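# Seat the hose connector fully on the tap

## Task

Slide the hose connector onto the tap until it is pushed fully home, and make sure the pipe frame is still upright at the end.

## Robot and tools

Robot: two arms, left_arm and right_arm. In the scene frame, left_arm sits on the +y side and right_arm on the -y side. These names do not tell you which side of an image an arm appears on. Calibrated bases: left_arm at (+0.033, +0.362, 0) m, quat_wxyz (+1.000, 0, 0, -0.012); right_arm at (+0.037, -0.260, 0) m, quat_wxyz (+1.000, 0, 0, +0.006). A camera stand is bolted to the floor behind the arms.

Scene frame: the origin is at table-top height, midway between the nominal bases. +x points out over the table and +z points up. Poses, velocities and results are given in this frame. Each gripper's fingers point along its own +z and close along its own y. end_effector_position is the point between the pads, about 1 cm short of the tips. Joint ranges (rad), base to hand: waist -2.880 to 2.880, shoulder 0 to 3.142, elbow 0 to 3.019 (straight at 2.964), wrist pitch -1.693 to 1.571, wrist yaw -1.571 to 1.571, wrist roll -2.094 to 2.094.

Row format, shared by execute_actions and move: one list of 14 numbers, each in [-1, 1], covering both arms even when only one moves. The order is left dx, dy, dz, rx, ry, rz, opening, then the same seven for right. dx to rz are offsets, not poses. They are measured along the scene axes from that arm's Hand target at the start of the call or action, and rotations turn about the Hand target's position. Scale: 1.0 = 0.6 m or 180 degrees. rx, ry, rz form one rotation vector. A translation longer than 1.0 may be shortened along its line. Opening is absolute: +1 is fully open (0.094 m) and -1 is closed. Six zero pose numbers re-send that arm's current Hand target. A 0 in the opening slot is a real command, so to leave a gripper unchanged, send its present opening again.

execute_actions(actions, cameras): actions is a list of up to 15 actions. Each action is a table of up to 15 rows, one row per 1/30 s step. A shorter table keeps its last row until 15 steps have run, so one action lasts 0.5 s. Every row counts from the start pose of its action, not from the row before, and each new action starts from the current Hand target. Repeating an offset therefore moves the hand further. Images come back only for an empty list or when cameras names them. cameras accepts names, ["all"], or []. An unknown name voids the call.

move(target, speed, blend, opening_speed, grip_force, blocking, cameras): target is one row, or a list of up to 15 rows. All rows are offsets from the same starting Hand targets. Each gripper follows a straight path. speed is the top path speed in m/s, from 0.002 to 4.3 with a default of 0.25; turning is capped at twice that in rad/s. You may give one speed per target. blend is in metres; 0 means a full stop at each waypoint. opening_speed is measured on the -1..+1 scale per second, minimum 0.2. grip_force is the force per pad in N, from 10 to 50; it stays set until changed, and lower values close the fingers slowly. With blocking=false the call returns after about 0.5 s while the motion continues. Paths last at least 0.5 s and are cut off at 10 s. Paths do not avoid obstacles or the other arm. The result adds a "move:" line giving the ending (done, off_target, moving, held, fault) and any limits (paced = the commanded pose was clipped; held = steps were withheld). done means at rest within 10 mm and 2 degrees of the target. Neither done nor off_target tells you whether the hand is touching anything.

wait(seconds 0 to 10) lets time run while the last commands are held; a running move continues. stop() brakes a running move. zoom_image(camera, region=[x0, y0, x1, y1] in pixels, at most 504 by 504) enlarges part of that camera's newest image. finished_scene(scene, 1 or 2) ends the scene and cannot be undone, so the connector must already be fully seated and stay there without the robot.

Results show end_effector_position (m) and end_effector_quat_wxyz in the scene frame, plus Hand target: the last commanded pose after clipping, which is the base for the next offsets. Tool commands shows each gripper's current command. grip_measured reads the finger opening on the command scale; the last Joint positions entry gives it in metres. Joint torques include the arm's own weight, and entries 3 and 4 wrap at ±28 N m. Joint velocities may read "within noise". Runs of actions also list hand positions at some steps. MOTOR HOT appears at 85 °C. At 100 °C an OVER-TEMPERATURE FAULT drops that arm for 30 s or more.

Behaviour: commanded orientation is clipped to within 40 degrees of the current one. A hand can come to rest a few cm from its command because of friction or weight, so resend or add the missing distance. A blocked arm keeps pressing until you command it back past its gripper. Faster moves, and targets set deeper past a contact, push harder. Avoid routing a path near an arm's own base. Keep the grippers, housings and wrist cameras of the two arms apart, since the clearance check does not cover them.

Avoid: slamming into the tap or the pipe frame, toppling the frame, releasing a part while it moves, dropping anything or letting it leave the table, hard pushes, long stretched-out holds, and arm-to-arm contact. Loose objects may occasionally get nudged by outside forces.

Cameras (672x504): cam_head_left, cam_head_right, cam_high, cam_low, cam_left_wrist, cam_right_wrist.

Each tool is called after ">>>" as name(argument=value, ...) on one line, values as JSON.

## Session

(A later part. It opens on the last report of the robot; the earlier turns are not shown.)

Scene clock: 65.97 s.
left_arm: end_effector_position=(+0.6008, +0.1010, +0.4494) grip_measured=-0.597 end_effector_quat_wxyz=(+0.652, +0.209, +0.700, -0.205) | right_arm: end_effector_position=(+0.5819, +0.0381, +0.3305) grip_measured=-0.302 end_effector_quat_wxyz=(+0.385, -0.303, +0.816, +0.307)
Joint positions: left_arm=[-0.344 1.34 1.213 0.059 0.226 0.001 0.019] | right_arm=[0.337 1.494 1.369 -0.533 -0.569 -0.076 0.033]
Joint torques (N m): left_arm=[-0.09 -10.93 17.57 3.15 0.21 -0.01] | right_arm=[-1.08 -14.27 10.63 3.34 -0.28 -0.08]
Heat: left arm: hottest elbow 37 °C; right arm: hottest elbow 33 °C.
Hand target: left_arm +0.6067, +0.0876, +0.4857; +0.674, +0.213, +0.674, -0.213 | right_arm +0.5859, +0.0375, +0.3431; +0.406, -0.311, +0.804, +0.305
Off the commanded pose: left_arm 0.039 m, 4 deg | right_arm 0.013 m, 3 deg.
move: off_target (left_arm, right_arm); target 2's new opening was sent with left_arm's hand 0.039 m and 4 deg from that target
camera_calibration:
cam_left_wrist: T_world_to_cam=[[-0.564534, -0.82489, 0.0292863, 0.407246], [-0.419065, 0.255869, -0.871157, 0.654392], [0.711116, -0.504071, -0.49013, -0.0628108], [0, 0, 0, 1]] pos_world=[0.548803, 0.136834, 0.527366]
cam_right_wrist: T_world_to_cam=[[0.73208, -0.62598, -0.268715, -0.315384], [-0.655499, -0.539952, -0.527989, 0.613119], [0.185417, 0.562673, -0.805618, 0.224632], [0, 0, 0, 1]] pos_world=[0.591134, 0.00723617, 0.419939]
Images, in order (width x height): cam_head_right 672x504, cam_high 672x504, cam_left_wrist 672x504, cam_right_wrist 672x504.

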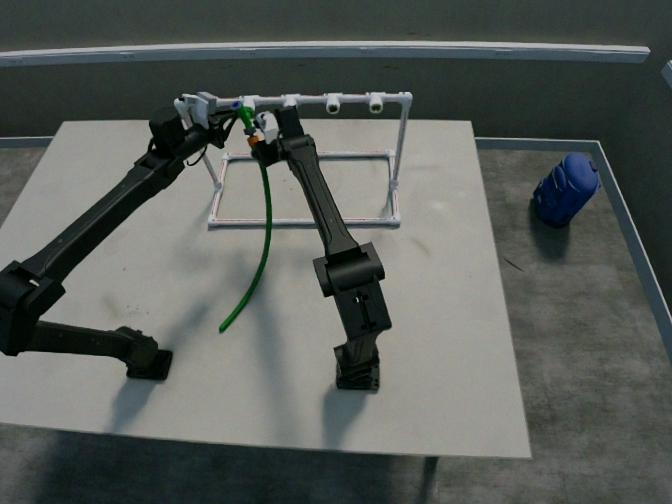

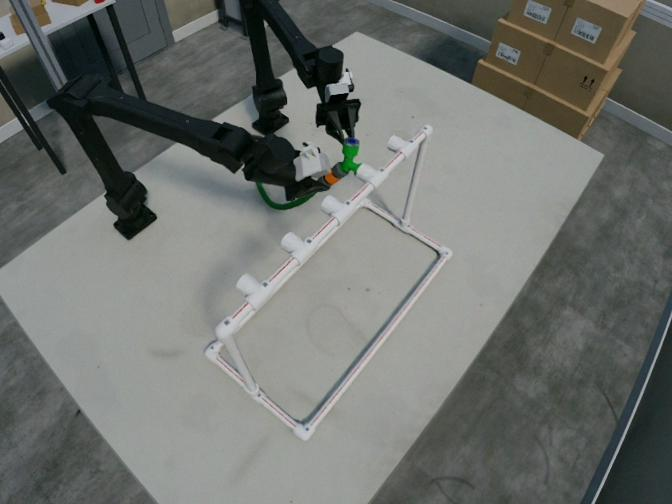

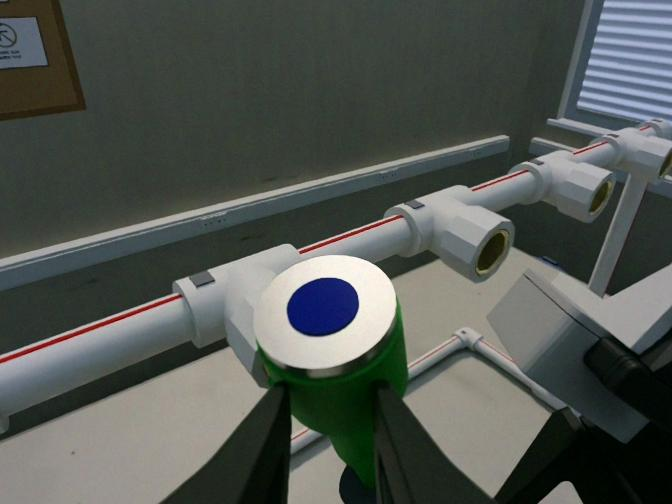

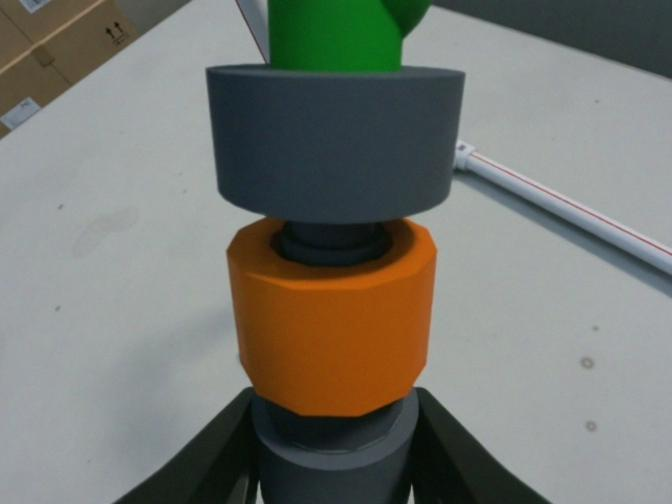

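>>> move(target=[[0,0,0,0,0,0,0.06,0,0,0,0,0,0,-0.6],[0.0343,-0.0235,0.013,0,0,0,0.06,0,0,0,0,0,0,-0.6]], speed=0.05, opening_speed=1.0, cameras=["cam_left_wrist","cam_right_wrist","cam_head_right","cam_high"])

>>> zoom_image(camera="cam_high", region=[280, 90, 400, 210])

Scene clock: 69.07 s.
left_arm: end_effector_position=(+0.6211, +0.0869, +0.4630) grip_measured=+0.058 end_effector_quat_wxyz=(+0.659, +0.210, +0.692, -0.206) | right_arm: end_effector_position=(+0.5819, +0.0381, +0.3305) grip_measured=-0.302 end_effector_quat_wxyz=(+0.385, -0.303, +0.816, +0.307)
Joint positions: left_arm=[-0.355 1.4 1.293 0.059 0.219 0.001 0.05] | right_arm=[0.337 1.494 1.369 -0.533 -0.569 -0.076 0.033]
Joint torques (N m): left_arm=[-0.09 -11.69 17.77 2.28 0.06 -0.01] | right_arm=[-1.08 -14.15 10.61 3.33 -0.27 -0.09]
Heat: left arm: hottest elbow 38 °C; right arm: hottest elbow 33 °C.
Hand target: left_arm +0.6273, +0.0733, +0.4933; +0.674, +0.213, +0.674, -0.213 | right_arm +0.5859, +0.0375, +0.3431; +0.406, -0.311, +0.804, +0.305
Off the commanded pose: left_arm 0.034 m, 3 deg | right_arm 0.013 m, 3 deg.
move: off_target (left_arm, right_arm)
camera_calibration:
cam_left_wrist: T_world_to_cam=[[-0.567826, -0.822797, 0.0240711, 0.410872], [-0.400929, 0.250912, -0.881078, 0.67212], [0.718909, -0.50995, -0.472357, -0.0901528], [0, 0, 0, 1]] pos_world=[0.567588, 0.123448, 0.539716]
cam_right_wrist: T_world_to_cam=[[0.73208, -0.62598, -0.268715, -0.315384], [-0.655499, -0.539952, -0.527989, 0.613119], [0.185417, 0.562673, -0.805618, 0.224632], [0, 0, 0, 1]] pos_world=[0.591134, 0.00723617, 0.419939]
Images, in order (width x height): cam_head_right 672x504, cam_high 672x504, cam_left_wrist 672x504, cam_right_wrist 672x504.

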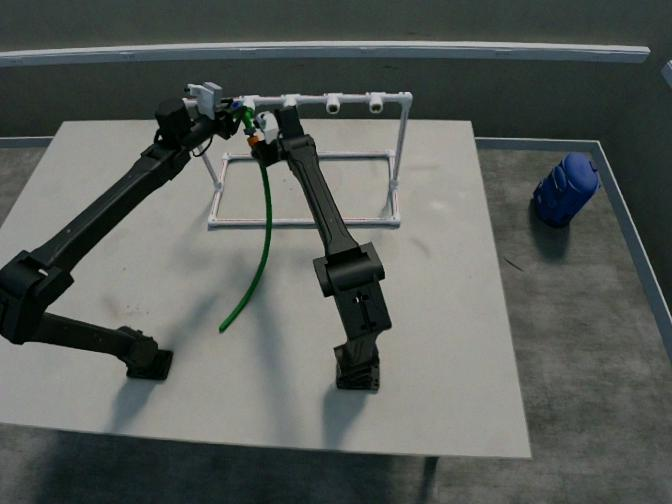

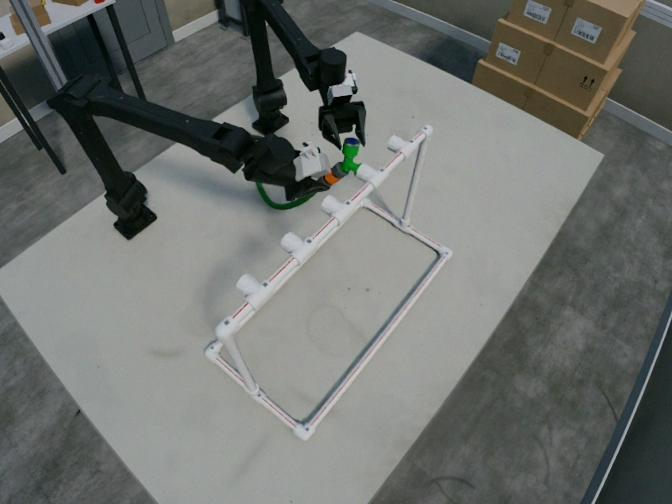

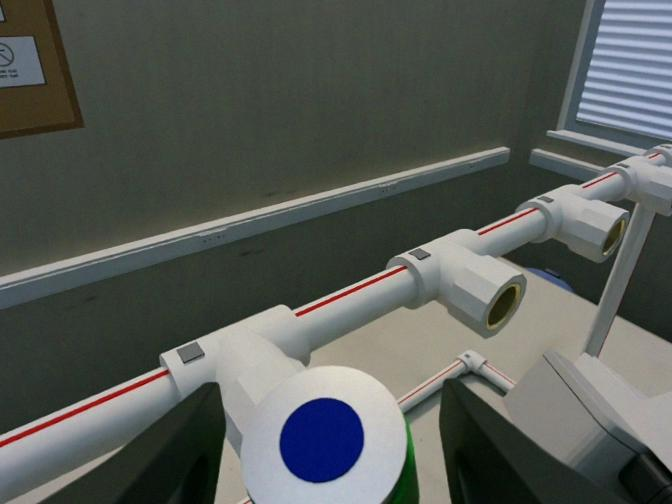

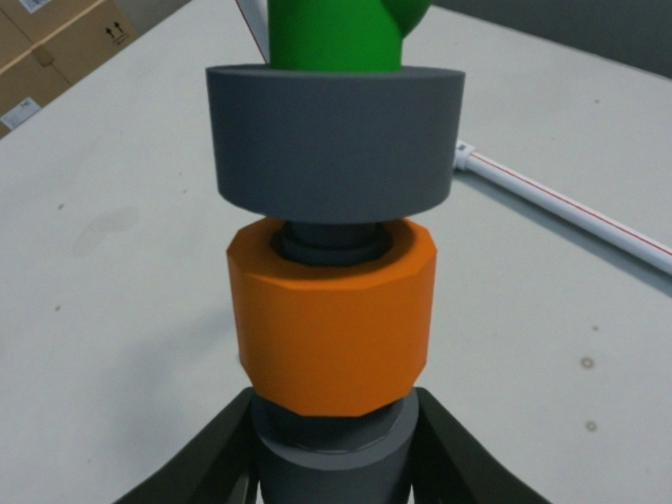

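Scaled by 4.200 from the camera's 672x504 image, which has a finer 960x720 frame.

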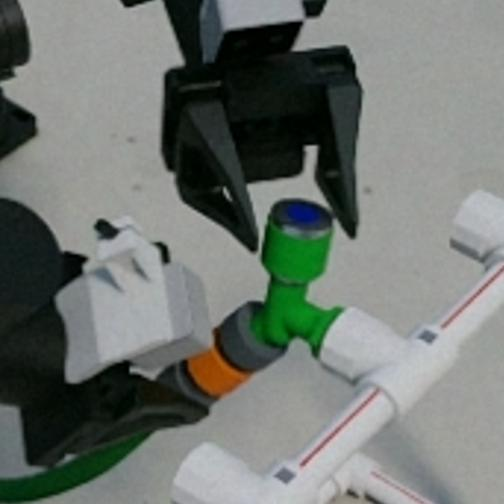

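>>> move(target=[0.005,-0.003,-0.02,0,0,0,0.06,0,0,0,0,0,0,-0.6], speed=0.05, cameras=["cam_left_wrist","cam_high"])

>>> zoom_image(camera="cam_high", region=[300, 110, 380, 190])

Scene clock: 70.67 s.
left_arm: end_effector_position=(+0.6257, +0.0849, +0.4558) grip_measured=+0.058 end_effector_quat_wxyz=(+0.657, +0.210, +0.694, -0.206) | right_arm: end_effector_position=(+0.5819, +0.0381, +0.3305) grip_measured=-0.302 end_effector_quat_wxyz=(+0.385, -0.303, +0.816, +0.307)
Joint positions: left_arm=[-0.355 1.415 1.293 0.068 0.217 0.001 0.05] | right_arm=[0.337 1.494 1.369 -0.533 -0.569 -0.076 0.033]
Joint torques (N m): left_arm=[-0.09 -11.87 16.27 3.19 0.05 -0.01] | right_arm=[-1.14 -14.27 10.62 3.33 -0.28 -0.09]
Heat: left arm: hottest elbow 38 °C; right arm: hottest elbow 33 °C.
Hand target: left_arm +0.6303, +0.0716, +0.4814; +0.674, +0.213, +0.674, -0.213 | right_arm +0.5859, +0.0375, +0.3431; +0.406, -0.311, +0.804, +0.305
Off the commanded pose: left_arm 0.029 m, 3 deg | right_arm 0.013 m, 3 deg.
move: off_target (left_arm, right_arm)
camera_calibration:
cam_left_wrist: T_world_to_cam=[[-0.567108, -0.823256, 0.025255, 0.410995], [-0.405751, 0.252559, -0.878396, 0.669858], [0.716767, -0.508393, -0.477266, -0.094477], [0, 0, 0, 1]] pos_world=[0.572592, 0.121144, 0.53293]
Images, in order (width x height): cam_high 672x504, cam_left_wrist 672x504.

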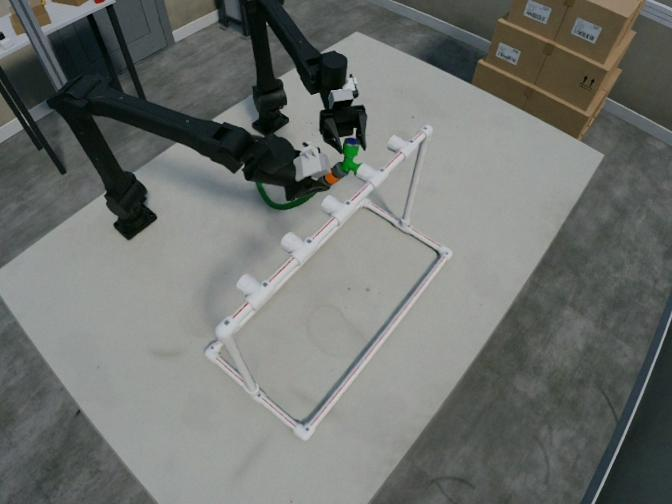

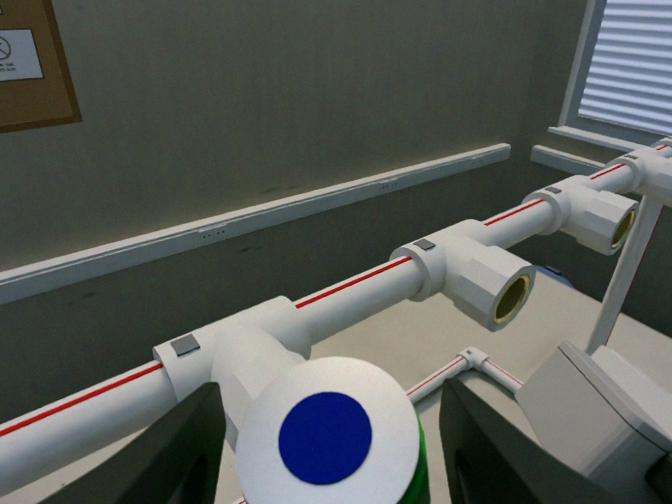

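Scaled by 6.300 from the camera's 672x504 image, which has a finer 960x720 frame.

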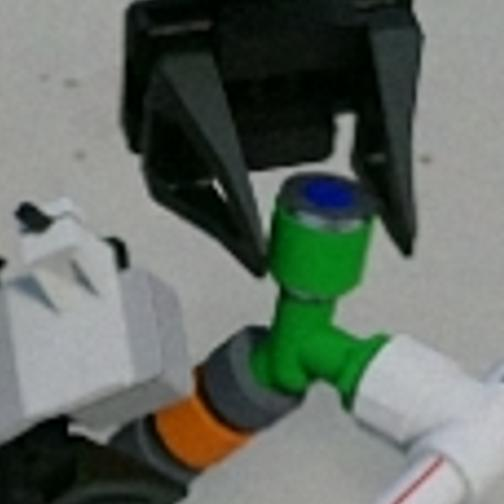

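>>> move(target=[0,0,0,0,0,0,-0.6,0,0,0,0,0,0,-0.6], speed=0.05, opening_speed=0.4, cameras=["cam_left_wrist","cam_right_wrist","cam_high"])

>>> zoom_image(camera="cam_high", region=[300, 110, 380, 190])

Scene clock: 72.77 s.
left_arm: end_effector_position=(+0.6255, +0.0844, +0.4558) grip_measured=-0.248 end_effector_quat_wxyz=(+0.654, +0.201, +0.697, -0.215) | right_arm: end_effector_position=(+0.5819, +0.0381, +0.3305) grip_measured=-0.302 end_effector_quat_wxyz=(+0.385, -0.303, +0.816, +0.307)
Joint positions: left_arm=[-0.356 1.415 1.293 0.068 0.217 -0.025 0.035] | right_arm=[0.337 1.494 1.369 -0.533 -0.569 -0.076 0.033]
Joint torques (N m): left_arm=[0.09 -11.93 16.24 3.17 0.03 0.26] | right_arm=[-0.97 -14.27 10.58 3.32 -0.27 -0.08]
Heat: left arm: hottest elbow 37 °C; right arm: hottest elbow 33 °C.
Hand target: left_arm +0.6303, +0.0716, +0.4814; +0.674, +0.213, +0.674, -0.213 | right_arm +0.5859, +0.0375, +0.3431; +0.406, -0.311, +0.804, +0.305
Off the commanded pose: left_arm 0.029 m, 4 deg | right_arm 0.013 m, 3 deg.
move: off_target (left_arm, right_arm)
camera_calibration:
cam_left_wrist: T_world_to_cam=[[-0.566013, -0.822782, 0.051564, 0.397819], [-0.418903, 0.233176, -0.877581, 0.679365], [0.710035, -0.518323, -0.476647, -0.0897836], [0, 0, 0, 1]] pos_world=[0.573508, 0.12237, 0.53289]
cam_right_wrist: T_world_to_cam=[[0.73208, -0.62598, -0.268715, -0.315384], [-0.655499, -0.539952, -0.527989, 0.613119], [0.185417, 0.562673, -0.805618, 0.224632], [0, 0, 0, 1]] pos_world=[0.591134, 0.00723617, 0.419939]
Images, in order (width x height): cam_high 672x504, cam_left_wrist 672x504, cam_right_wrist 672x504.

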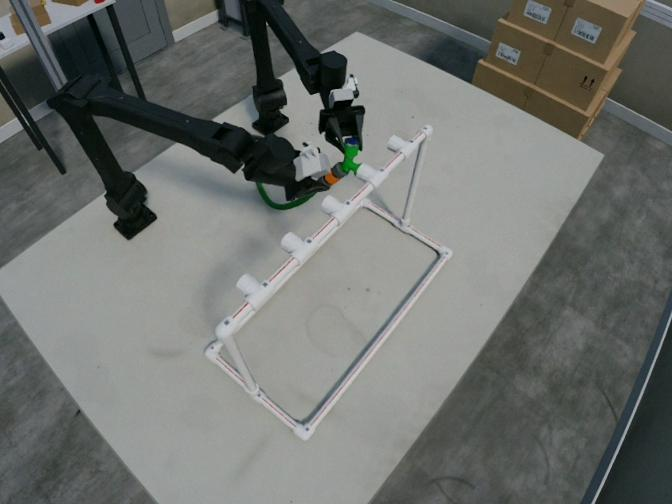

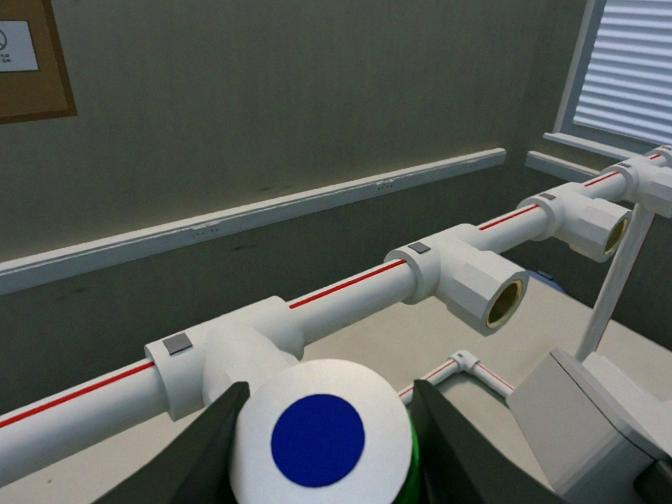

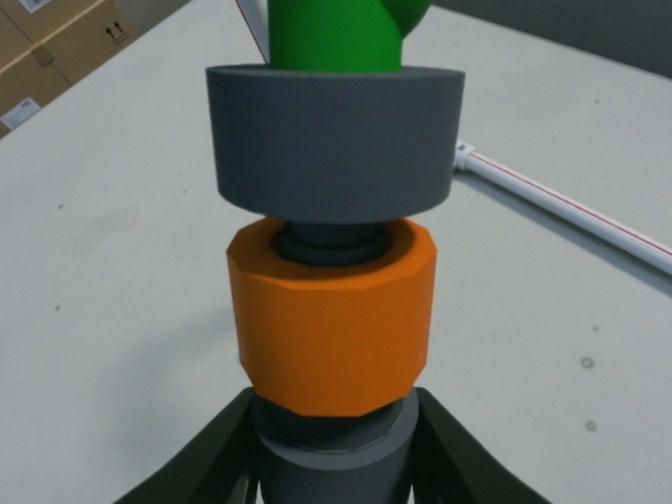

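Scaled by 6.300 from the camera's 672x504 image, which has a finer 960x720 frame.

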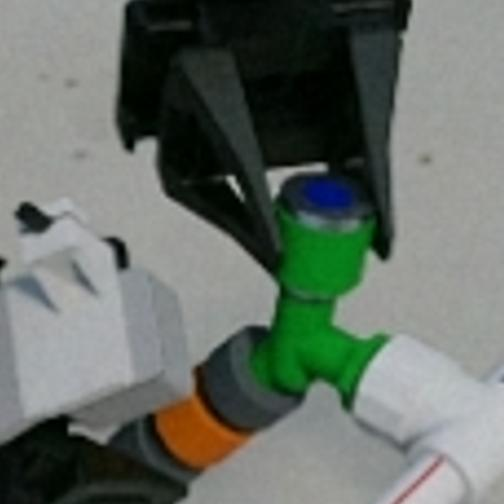

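>>> move(target=[0,0,0,0,0,0,-0.6,0.0312,0.0093,0.0425,0,0,0,-0.6], speed=0.03, cameras=["cam_left_wrist","cam_right_wrist","cam_high","cam_low"])

>>> zoom_image(camera="cam_high", region=[300, 110, 380, 190])

Scene clock: 74.77 s.
left_arm: end_effector_position=(+0.6257, +0.0845, +0.4561) grip_measured=-0.248 end_effector_quat_wxyz=(+0.655, +0.201, +0.696, -0.215) | right_arm: end_effector_position=(+0.5833, +0.0390, +0.3301) grip_measured=-0.302 end_effector_quat_wxyz=(+0.371, -0.302, +0.822, +0.308)
Joint positions: left_arm=[-0.356 1.415 1.293 0.071 0.216 -0.025 0.035] | right_arm=[0.337 1.509 1.397 -0.578 -0.573 -0.079 0.033]
Joint torques (N m): left_arm=[-0.03 -11.99 16.25 3.12 0.05 0.27] | right_arm=[-1.38 -12.69 17.28 2.29 -0.17 -0.07]
Heat: left arm: hottest elbow 37 °C; right arm: hottest elbow 33 °C.
Hand target: left_arm +0.6302, +0.0717, +0.4816; +0.674, +0.213, +0.674, -0.213 | right_arm +0.6048, +0.0429, +0.3684; +0.405, -0.311, +0.804, +0.305
Off the commanded pose: left_arm 0.029 m, 4 deg | right_arm 0.044 m, 5 deg.
move: off_target (left_arm, right_arm)
camera_calibration:
cam_left_wrist: T_world_to_cam=[[-0.56546, -0.823166, 0.0515009, 0.397709], [-0.417741, 0.232, -0.878447, 0.679491], [0.711159, -0.518241, -0.475057, -0.0912097], [0, 0, 0, 1]] pos_world=[0.573604, 0.12247, 0.533085]
cam_right_wrist: T_world_to_cam=[[0.727257, -0.625304, -0.283006, -0.308486], [-0.667354, -0.547832, -0.504498, 0.613808], [0.160425, 0.555765, -0.815714, 0.241729], [0, 0, 0, 1]] pos_world=[0.595196, 0.00902236, 0.419543]
Images, in order (width x height): cam_high 672x504, cam_low 672x504, cam_left_wrist 672x504, cam_right_wrist 672x504.

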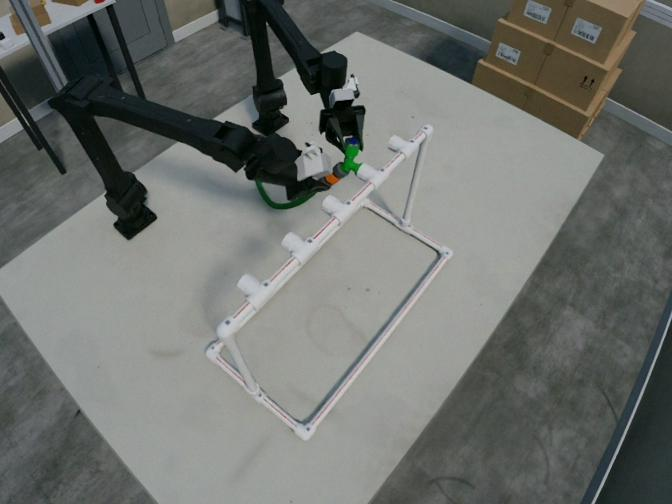

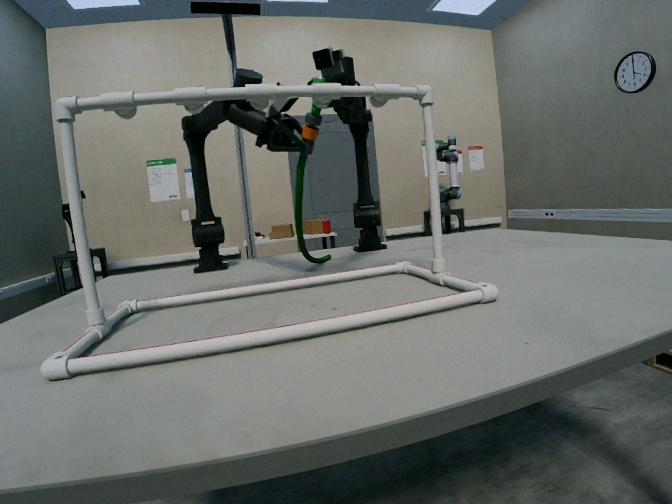

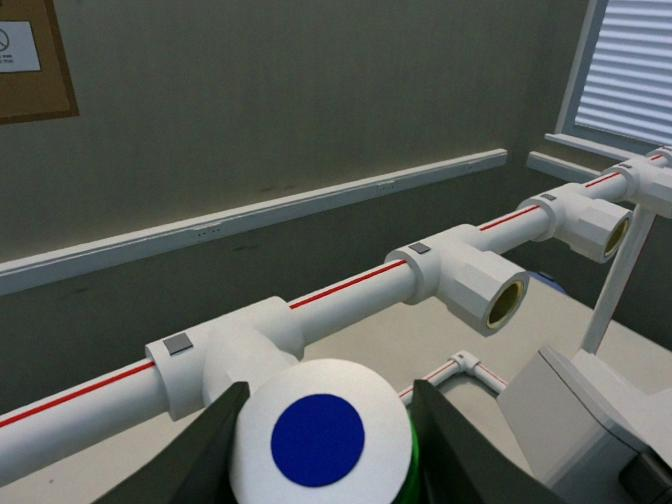

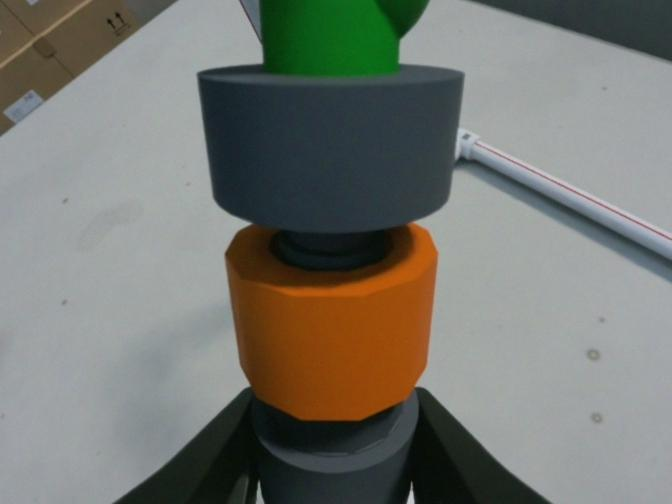

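Scaled by 6.300 from the camera's 672x504 image, which has a finer 960x720 frame.

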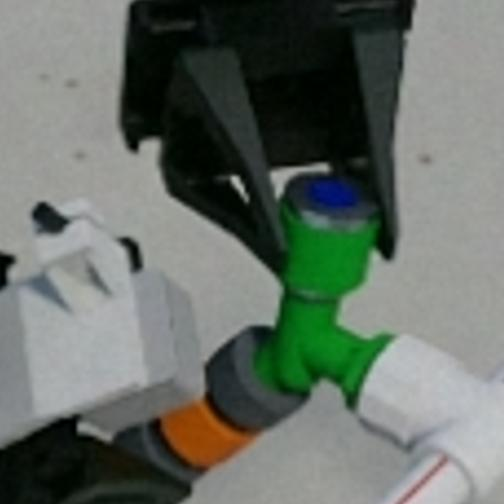

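>>> move(target=[-0.0177,-0.0083,-0.027,0,0,0,-0.6,0.0221,0.0108,0.0335,0.008,-0.018,-0.002,-0.6], speed=0.04, cameras=["cam_right_wrist","cam_high","cam_low"])

>>> zoom_image(camera="cam_high", region=[300, 110, 380, 190])

Scene clock: 76.37 s.
left_arm: end_effector_position=(+0.6296, +0.0866, +0.4583) grip_measured=-0.248 end_effector_quat_wxyz=(+0.663, +0.192, +0.692, -0.210) | right_arm: end_effector_position=(+0.5894, +0.0412, +0.3319) grip_measured=-0.302 end_effector_quat_wxyz=(+0.374, -0.303, +0.821, +0.308)
Joint positions: left_arm=[-0.356 1.421 1.293 0.094 0.196 -0.029 0.035] | right_arm=[0.337 1.523 1.415 -0.576 -0.573 -0.079 0.033]
Joint torques (N m): left_arm=[-1.38 -13.74 11.43 3.86 0.2 0.3] | right_arm=[-1.03 -13.63 18.22 4.1 0.03 0.04]
Heat: left arm: hottest elbow 37 °C; right arm: hottest elbow 34 °C.
Hand target: left_arm +0.6196, +0.0667, +0.4653; +0.674, +0.213, +0.674, -0.213 | right_arm +0.6180, +0.0494, +0.3885; +0.433, -0.312, +0.789, +0.305
Off the commanded pose: left_arm 0.023 m, 3 deg | right_arm 0.064 m, 8 deg.
move: off_target (left_arm, right_arm)
camera_calibration:
cam_right_wrist: T_world_to_cam=[[0.728732, -0.624804, -0.280303, -0.312833], [-0.664664, -0.54681, -0.509136, 0.619883], [0.164838, 0.557331, -0.813763, 0.237693], [0, 0, 0, 1]] pos_world=[0.600804, 0.0110254, 0.421342]
Images, in order (width x height): cam_high 672x504, cam_low 672x504, cam_right_wrist 672x504.

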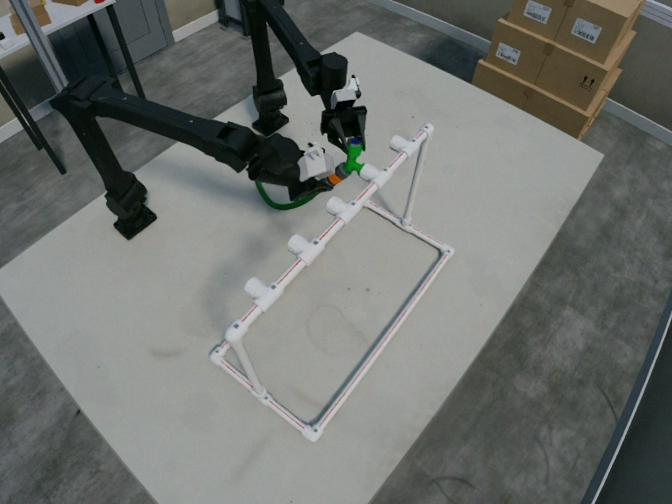

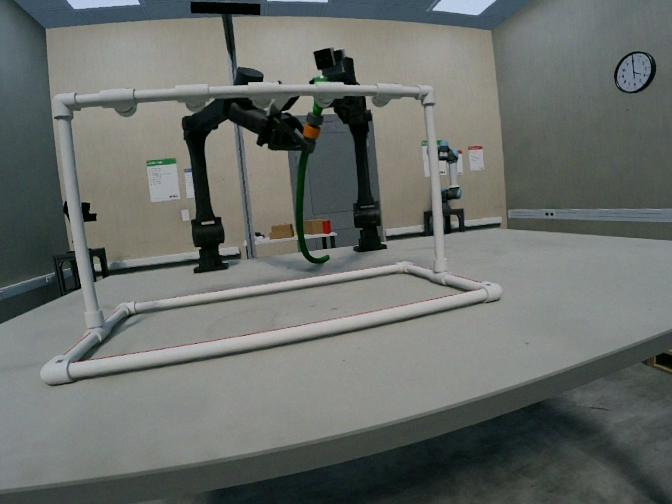

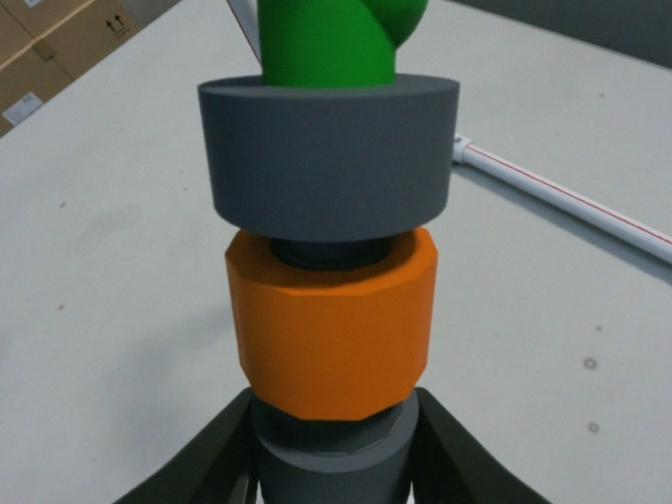

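Scaled by 6.300 from the camera's 672x504 image, which has a finer 960x720 frame.

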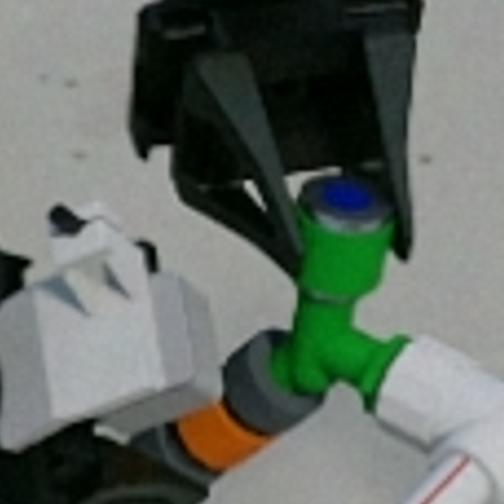

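>>> move(target=[-0.0265,-0.0125,-0.0405,0,0,0,-0.6,0.0133,0.0065,0.02,0.003,-0.007,-0.001,-0.6], speed=0.04, cameras=["cam_right_wrist","cam_high","cam_low"])

>>> zoom_image(camera="cam_high", region=[300, 110, 380, 190])

Scene clock: 77.97 s.
left_arm: end_effector_position=(+0.6274, +0.0910, +0.4549) grip_measured=-0.249 end_effector_quat_wxyz=(+0.684, +0.175, +0.678, -0.207) | right_arm: end_effector_position=(+0.5909, +0.0435, +0.3325) grip_measured=-0.302 end_effector_quat_wxyz=(+0.375, -0.304, +0.820, +0.309)
Joint positions: left_arm=[-0.36 1.415 1.244 0.192 0.163 -0.045 0.035] | right_arm=[0.34 1.528 1.422 -0.574 -0.573 -0.079 0.033]
Joint torques (N m): left_arm=[-3.25 -14.45 8.47 2.37 0.56 0.46] | right_arm=[-1.2 -13.68 19.9 4.37 0.16 0.09]
Heat: left arm: hottest elbow 37 °C; right arm: hottest elbow 34 °C.
Hand target: left_arm +0.6038, +0.0591, +0.4410; +0.674, +0.213, +0.674, -0.213 | right_arm +0.6260, +0.0533, +0.4004; +0.443, -0.312, +0.783, +0.304
Off the commanded pose: left_arm 0.042 m, 5 deg | right_arm 0.077 m, 9 deg.
move: off_target (left_arm, right_arm)
camera_calibration:
cam_right_wrist: T_world_to_cam=[[0.731142, -0.622544, -0.279052, -0.314261], [-0.661878, -0.548129, -0.511344, 0.621653], [0.165378, 0.558564, -0.812808, 0.235921], [0, 0, 0, 1]] pos_world=[0.602211, 0.0133274, 0.421942]
Images, in order (width x height): cam_high 672x504, cam_low 672x504, cam_right_wrist 672x504.

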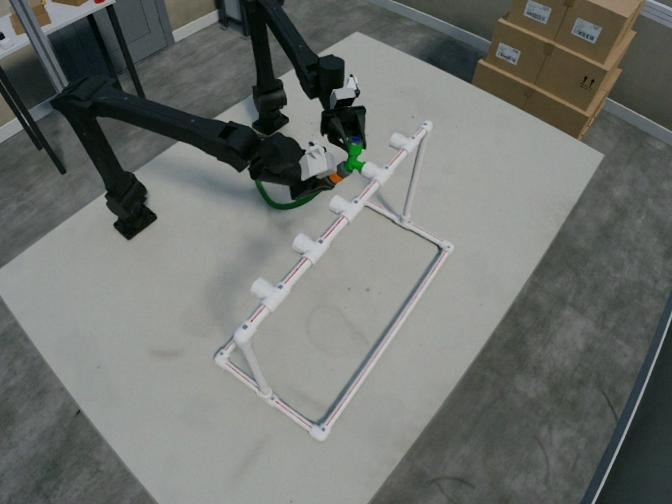

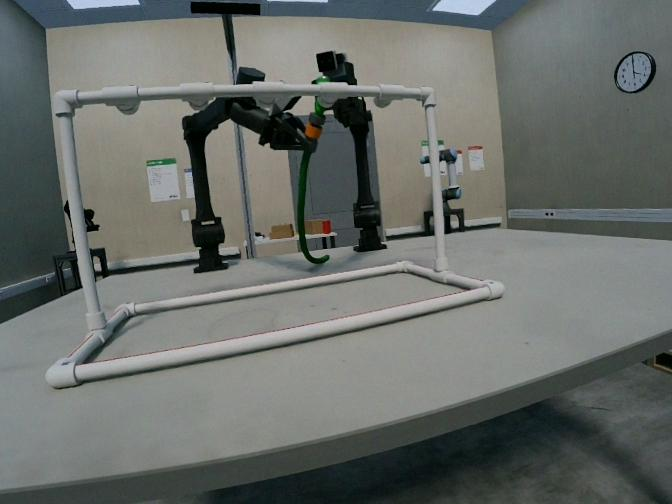

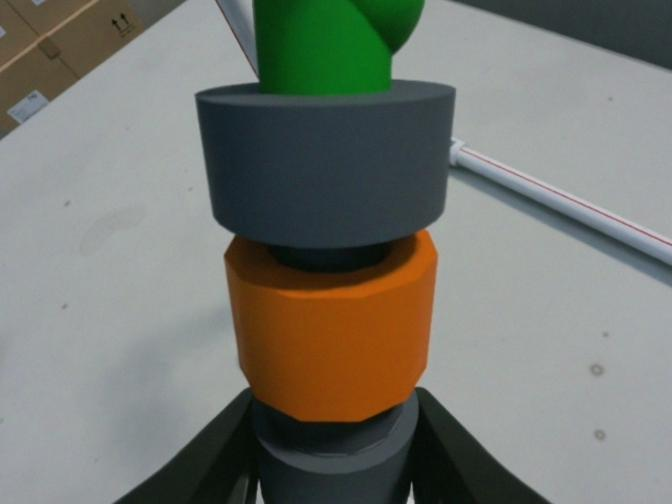

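Scaled by 6.300 from the camera's 672x504 image, which has a finer 960x720 frame.

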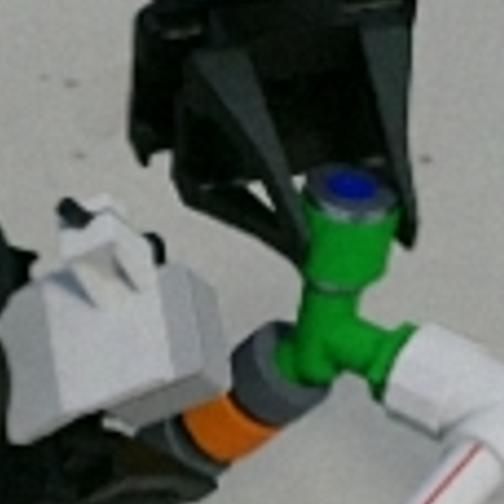

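>>> move(target=[0.0133,0.01,-0.06,0,0,-0.028,-0.6,0.0177,0.0087,0.0268,0.003,-0.006,0.004,-0.6], speed=0.05, cameras=["cam_right_wrist","cam_high","cam_low","cam_left_wrist"])

>>> zoom_image(camera="cam_high", region=[300, 110, 380, 190])

Scene clock: 80.43 s.
left_arm: end_effector_position=(+0.6258, +0.0985, +0.4538) grip_measured=-0.254 end_effector_quat_wxyz=(+0.697, +0.192, +0.650, -0.236) | right_arm: end_effector_position=(+0.5925, +0.0523, +0.3340) grip_measured=-0.302 end_effector_quat_wxyz=(+0.370, -0.312, +0.815, +0.317)
Joint positions: left_arm=[-0.323 1.421 1.206 0.301 0.266 -0.062 0.035] | right_arm=[0.348 1.546 1.445 -0.582 -0.592 -0.083 0.033]
Joint torques (N m): left_arm=[-2.32 -11.4 6.98 1.74 2.03 0.62] | right_arm=[-2.02 -13.86 22.17 4.08 0.38 0.07]
Heat: left arm: hottest elbow 37 °C; right arm: hottest elbow 36 °C.
Hand target: left_arm +0.6117, +0.0651, +0.4050; +0.664, +0.242, +0.664, -0.242 | right_arm +0.6366, +0.0586, +0.4166; +0.450, -0.317, +0.776, +0.308
Off the commanded pose: left_arm 0.061 m, 7 deg | right_arm 0.094 m, 10 deg.
move: off_target (left_arm, right_arm)
camera_calibration:
cam_left_wrist: T_world_to_cam=[[-0.585362, -0.809021, 0.0532553, 0.419667], [-0.317292, 0.168138, -0.933303, 0.642544], [0.746108, -0.563218, -0.355118, -0.156973], [0, 0, 0, 1]] pos_world=[0.56665, 0.143073, 0.521595]
cam_right_wrist: T_world_to_cam=[[0.744702, -0.602447, -0.287186, -0.315832], [-0.650637, -0.559522, -0.513426, 0.622935], [0.148625, 0.569204, -0.808652, 0.240033], [0, 0, 0, 1]] pos_world=[0.604831, 0.021646, 0.423232]
Images, in order (width x height): cam_high 672x504, cam_low 672x504, cam_left_wrist 672x504, cam_right_wrist 672x504.

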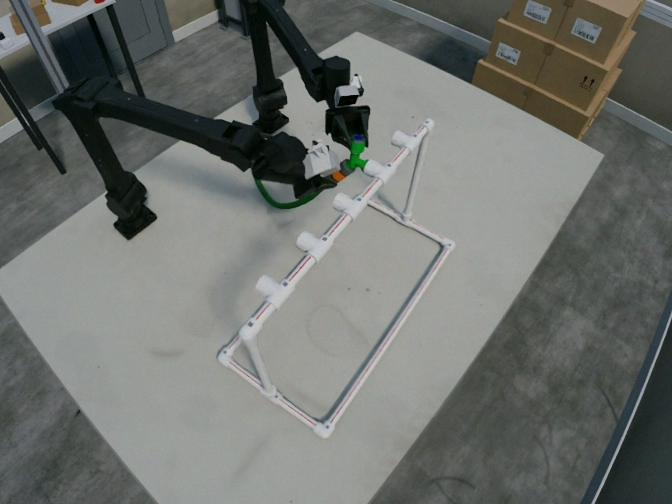

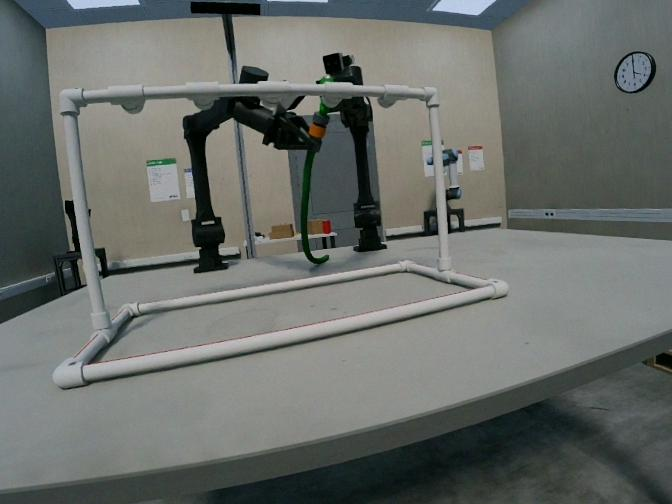

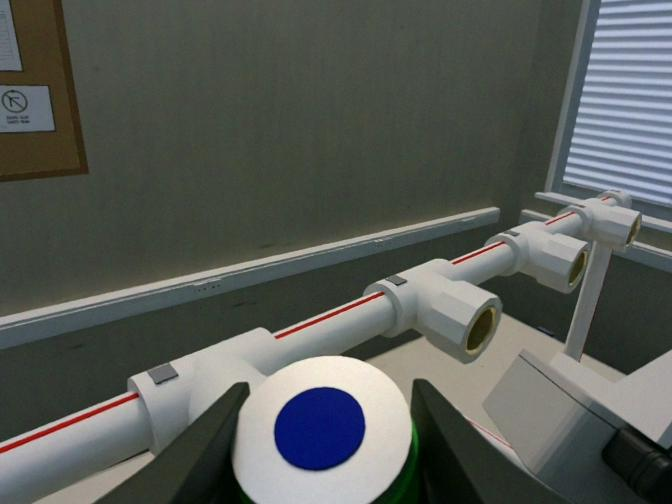

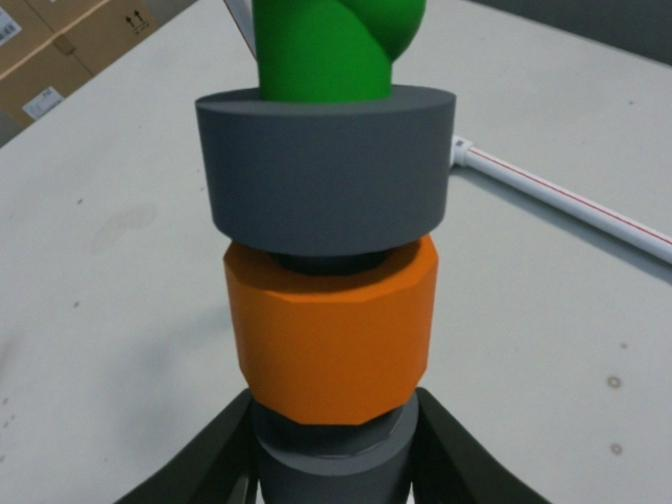

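Scaled by 6.300 from the camera's 672x504 image, which has a finer 960x720 frame.

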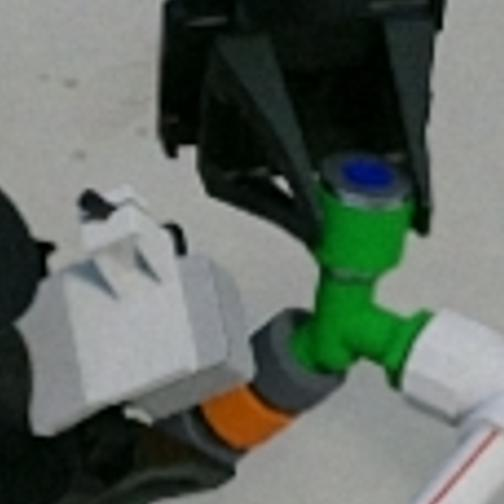

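>>> move(target=[-0.02,-0.02,-0.05,0,0,0,-0.6,0.026,0.0067,0.041,0.003,-0.006,0.0,-0.6], speed=0.05, cameras=["cam_right_wrist","cam_high","cam_low"])

>>> zoom_image(camera="cam_high", region=[300, 110, 380, 190])

Scene clock: 82.30 s.
left_arm: end_effector_position=(+0.6234, +0.1045, +0.4507) grip_measured=-0.254 end_effector_quat_wxyz=(+0.717, +0.180, +0.632, -0.231) | right_arm: end_effector_position=(+0.5936, +0.0581, +0.3360) grip_measured=-0.302 end_effector_quat_wxyz=(+0.359, -0.324, +0.815, +0.318)
Joint positions: left_arm=[-0.323 1.421 1.161 0.4 0.239 -0.067 0.035] | right_arm=[0.353 1.568 1.488 -0.635 -0.603 -0.111 0.033]
Joint torques (N m): left_arm=[-4.78 -10.93 4.25 0.87 2.11 0.69] | right_arm=[-2.73 -14.8 24.68 5.05 0.54 0.32]
Heat: left arm: hottest elbow 37 °C; right arm: hottest elbow 38 °C.
Hand target: left_arm +0.5998, +0.0532, +0.3750; +0.664, +0.242, +0.664, -0.242 | right_arm +0.6522, +0.0624, +0.4412; +0.459, -0.318, +0.770, +0.308
Off the commanded pose: left_arm 0.095 m, 10 deg | right_arm 0.121 m, 13 deg.
move: off_target (left_arm, right_arm)
camera_calibration:
cam_right_wrist: T_world_to_cam=[[0.758736, -0.585021, -0.286479, -0.322184], [-0.639704, -0.586229, -0.497106, 0.617516], [0.122875, 0.560434, -0.819033, 0.257467], [0, 0, 0, 1]] pos_world=[0.607844, 0.0292285, 0.425546]
Images, in order (width x height): cam_high 672x504, cam_low 672x504, cam_right_wrist 672x504.

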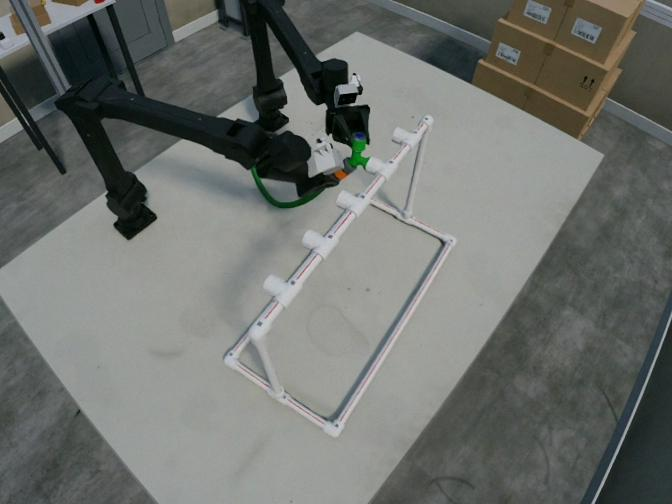

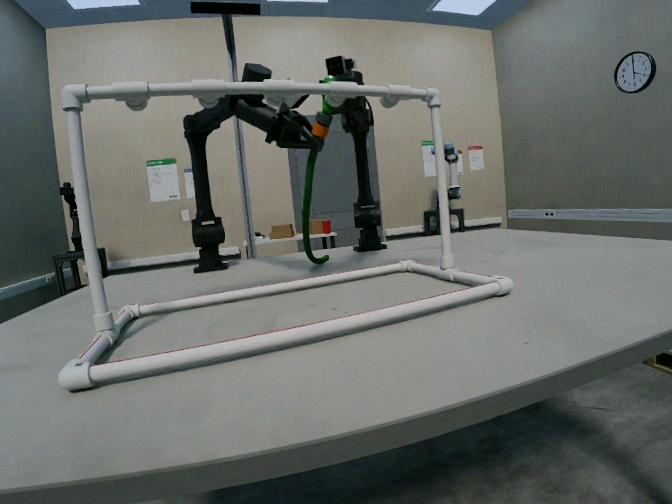

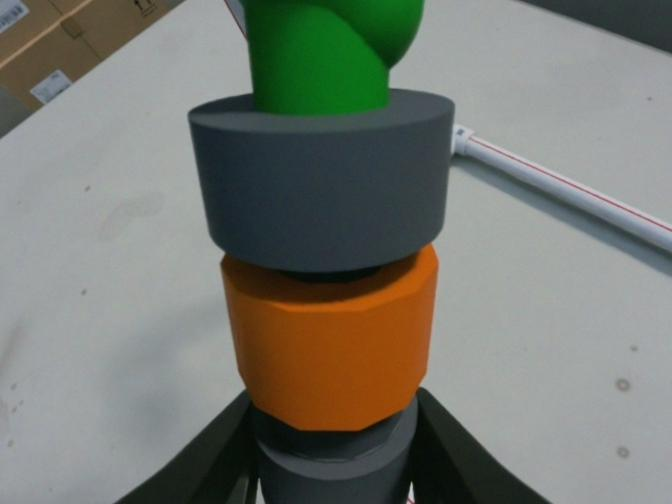

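Scaled by 6.300 from the camera's 672x504 image, which has a finer 960x720 frame.

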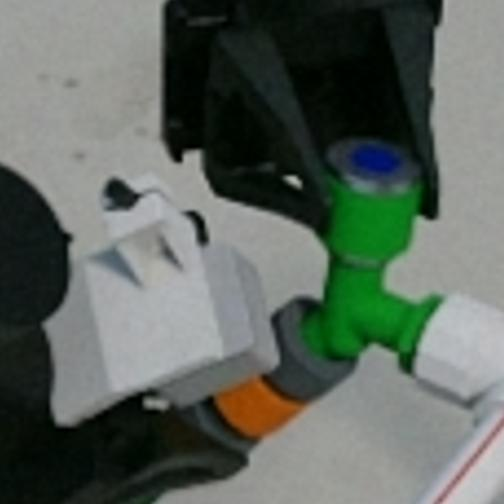

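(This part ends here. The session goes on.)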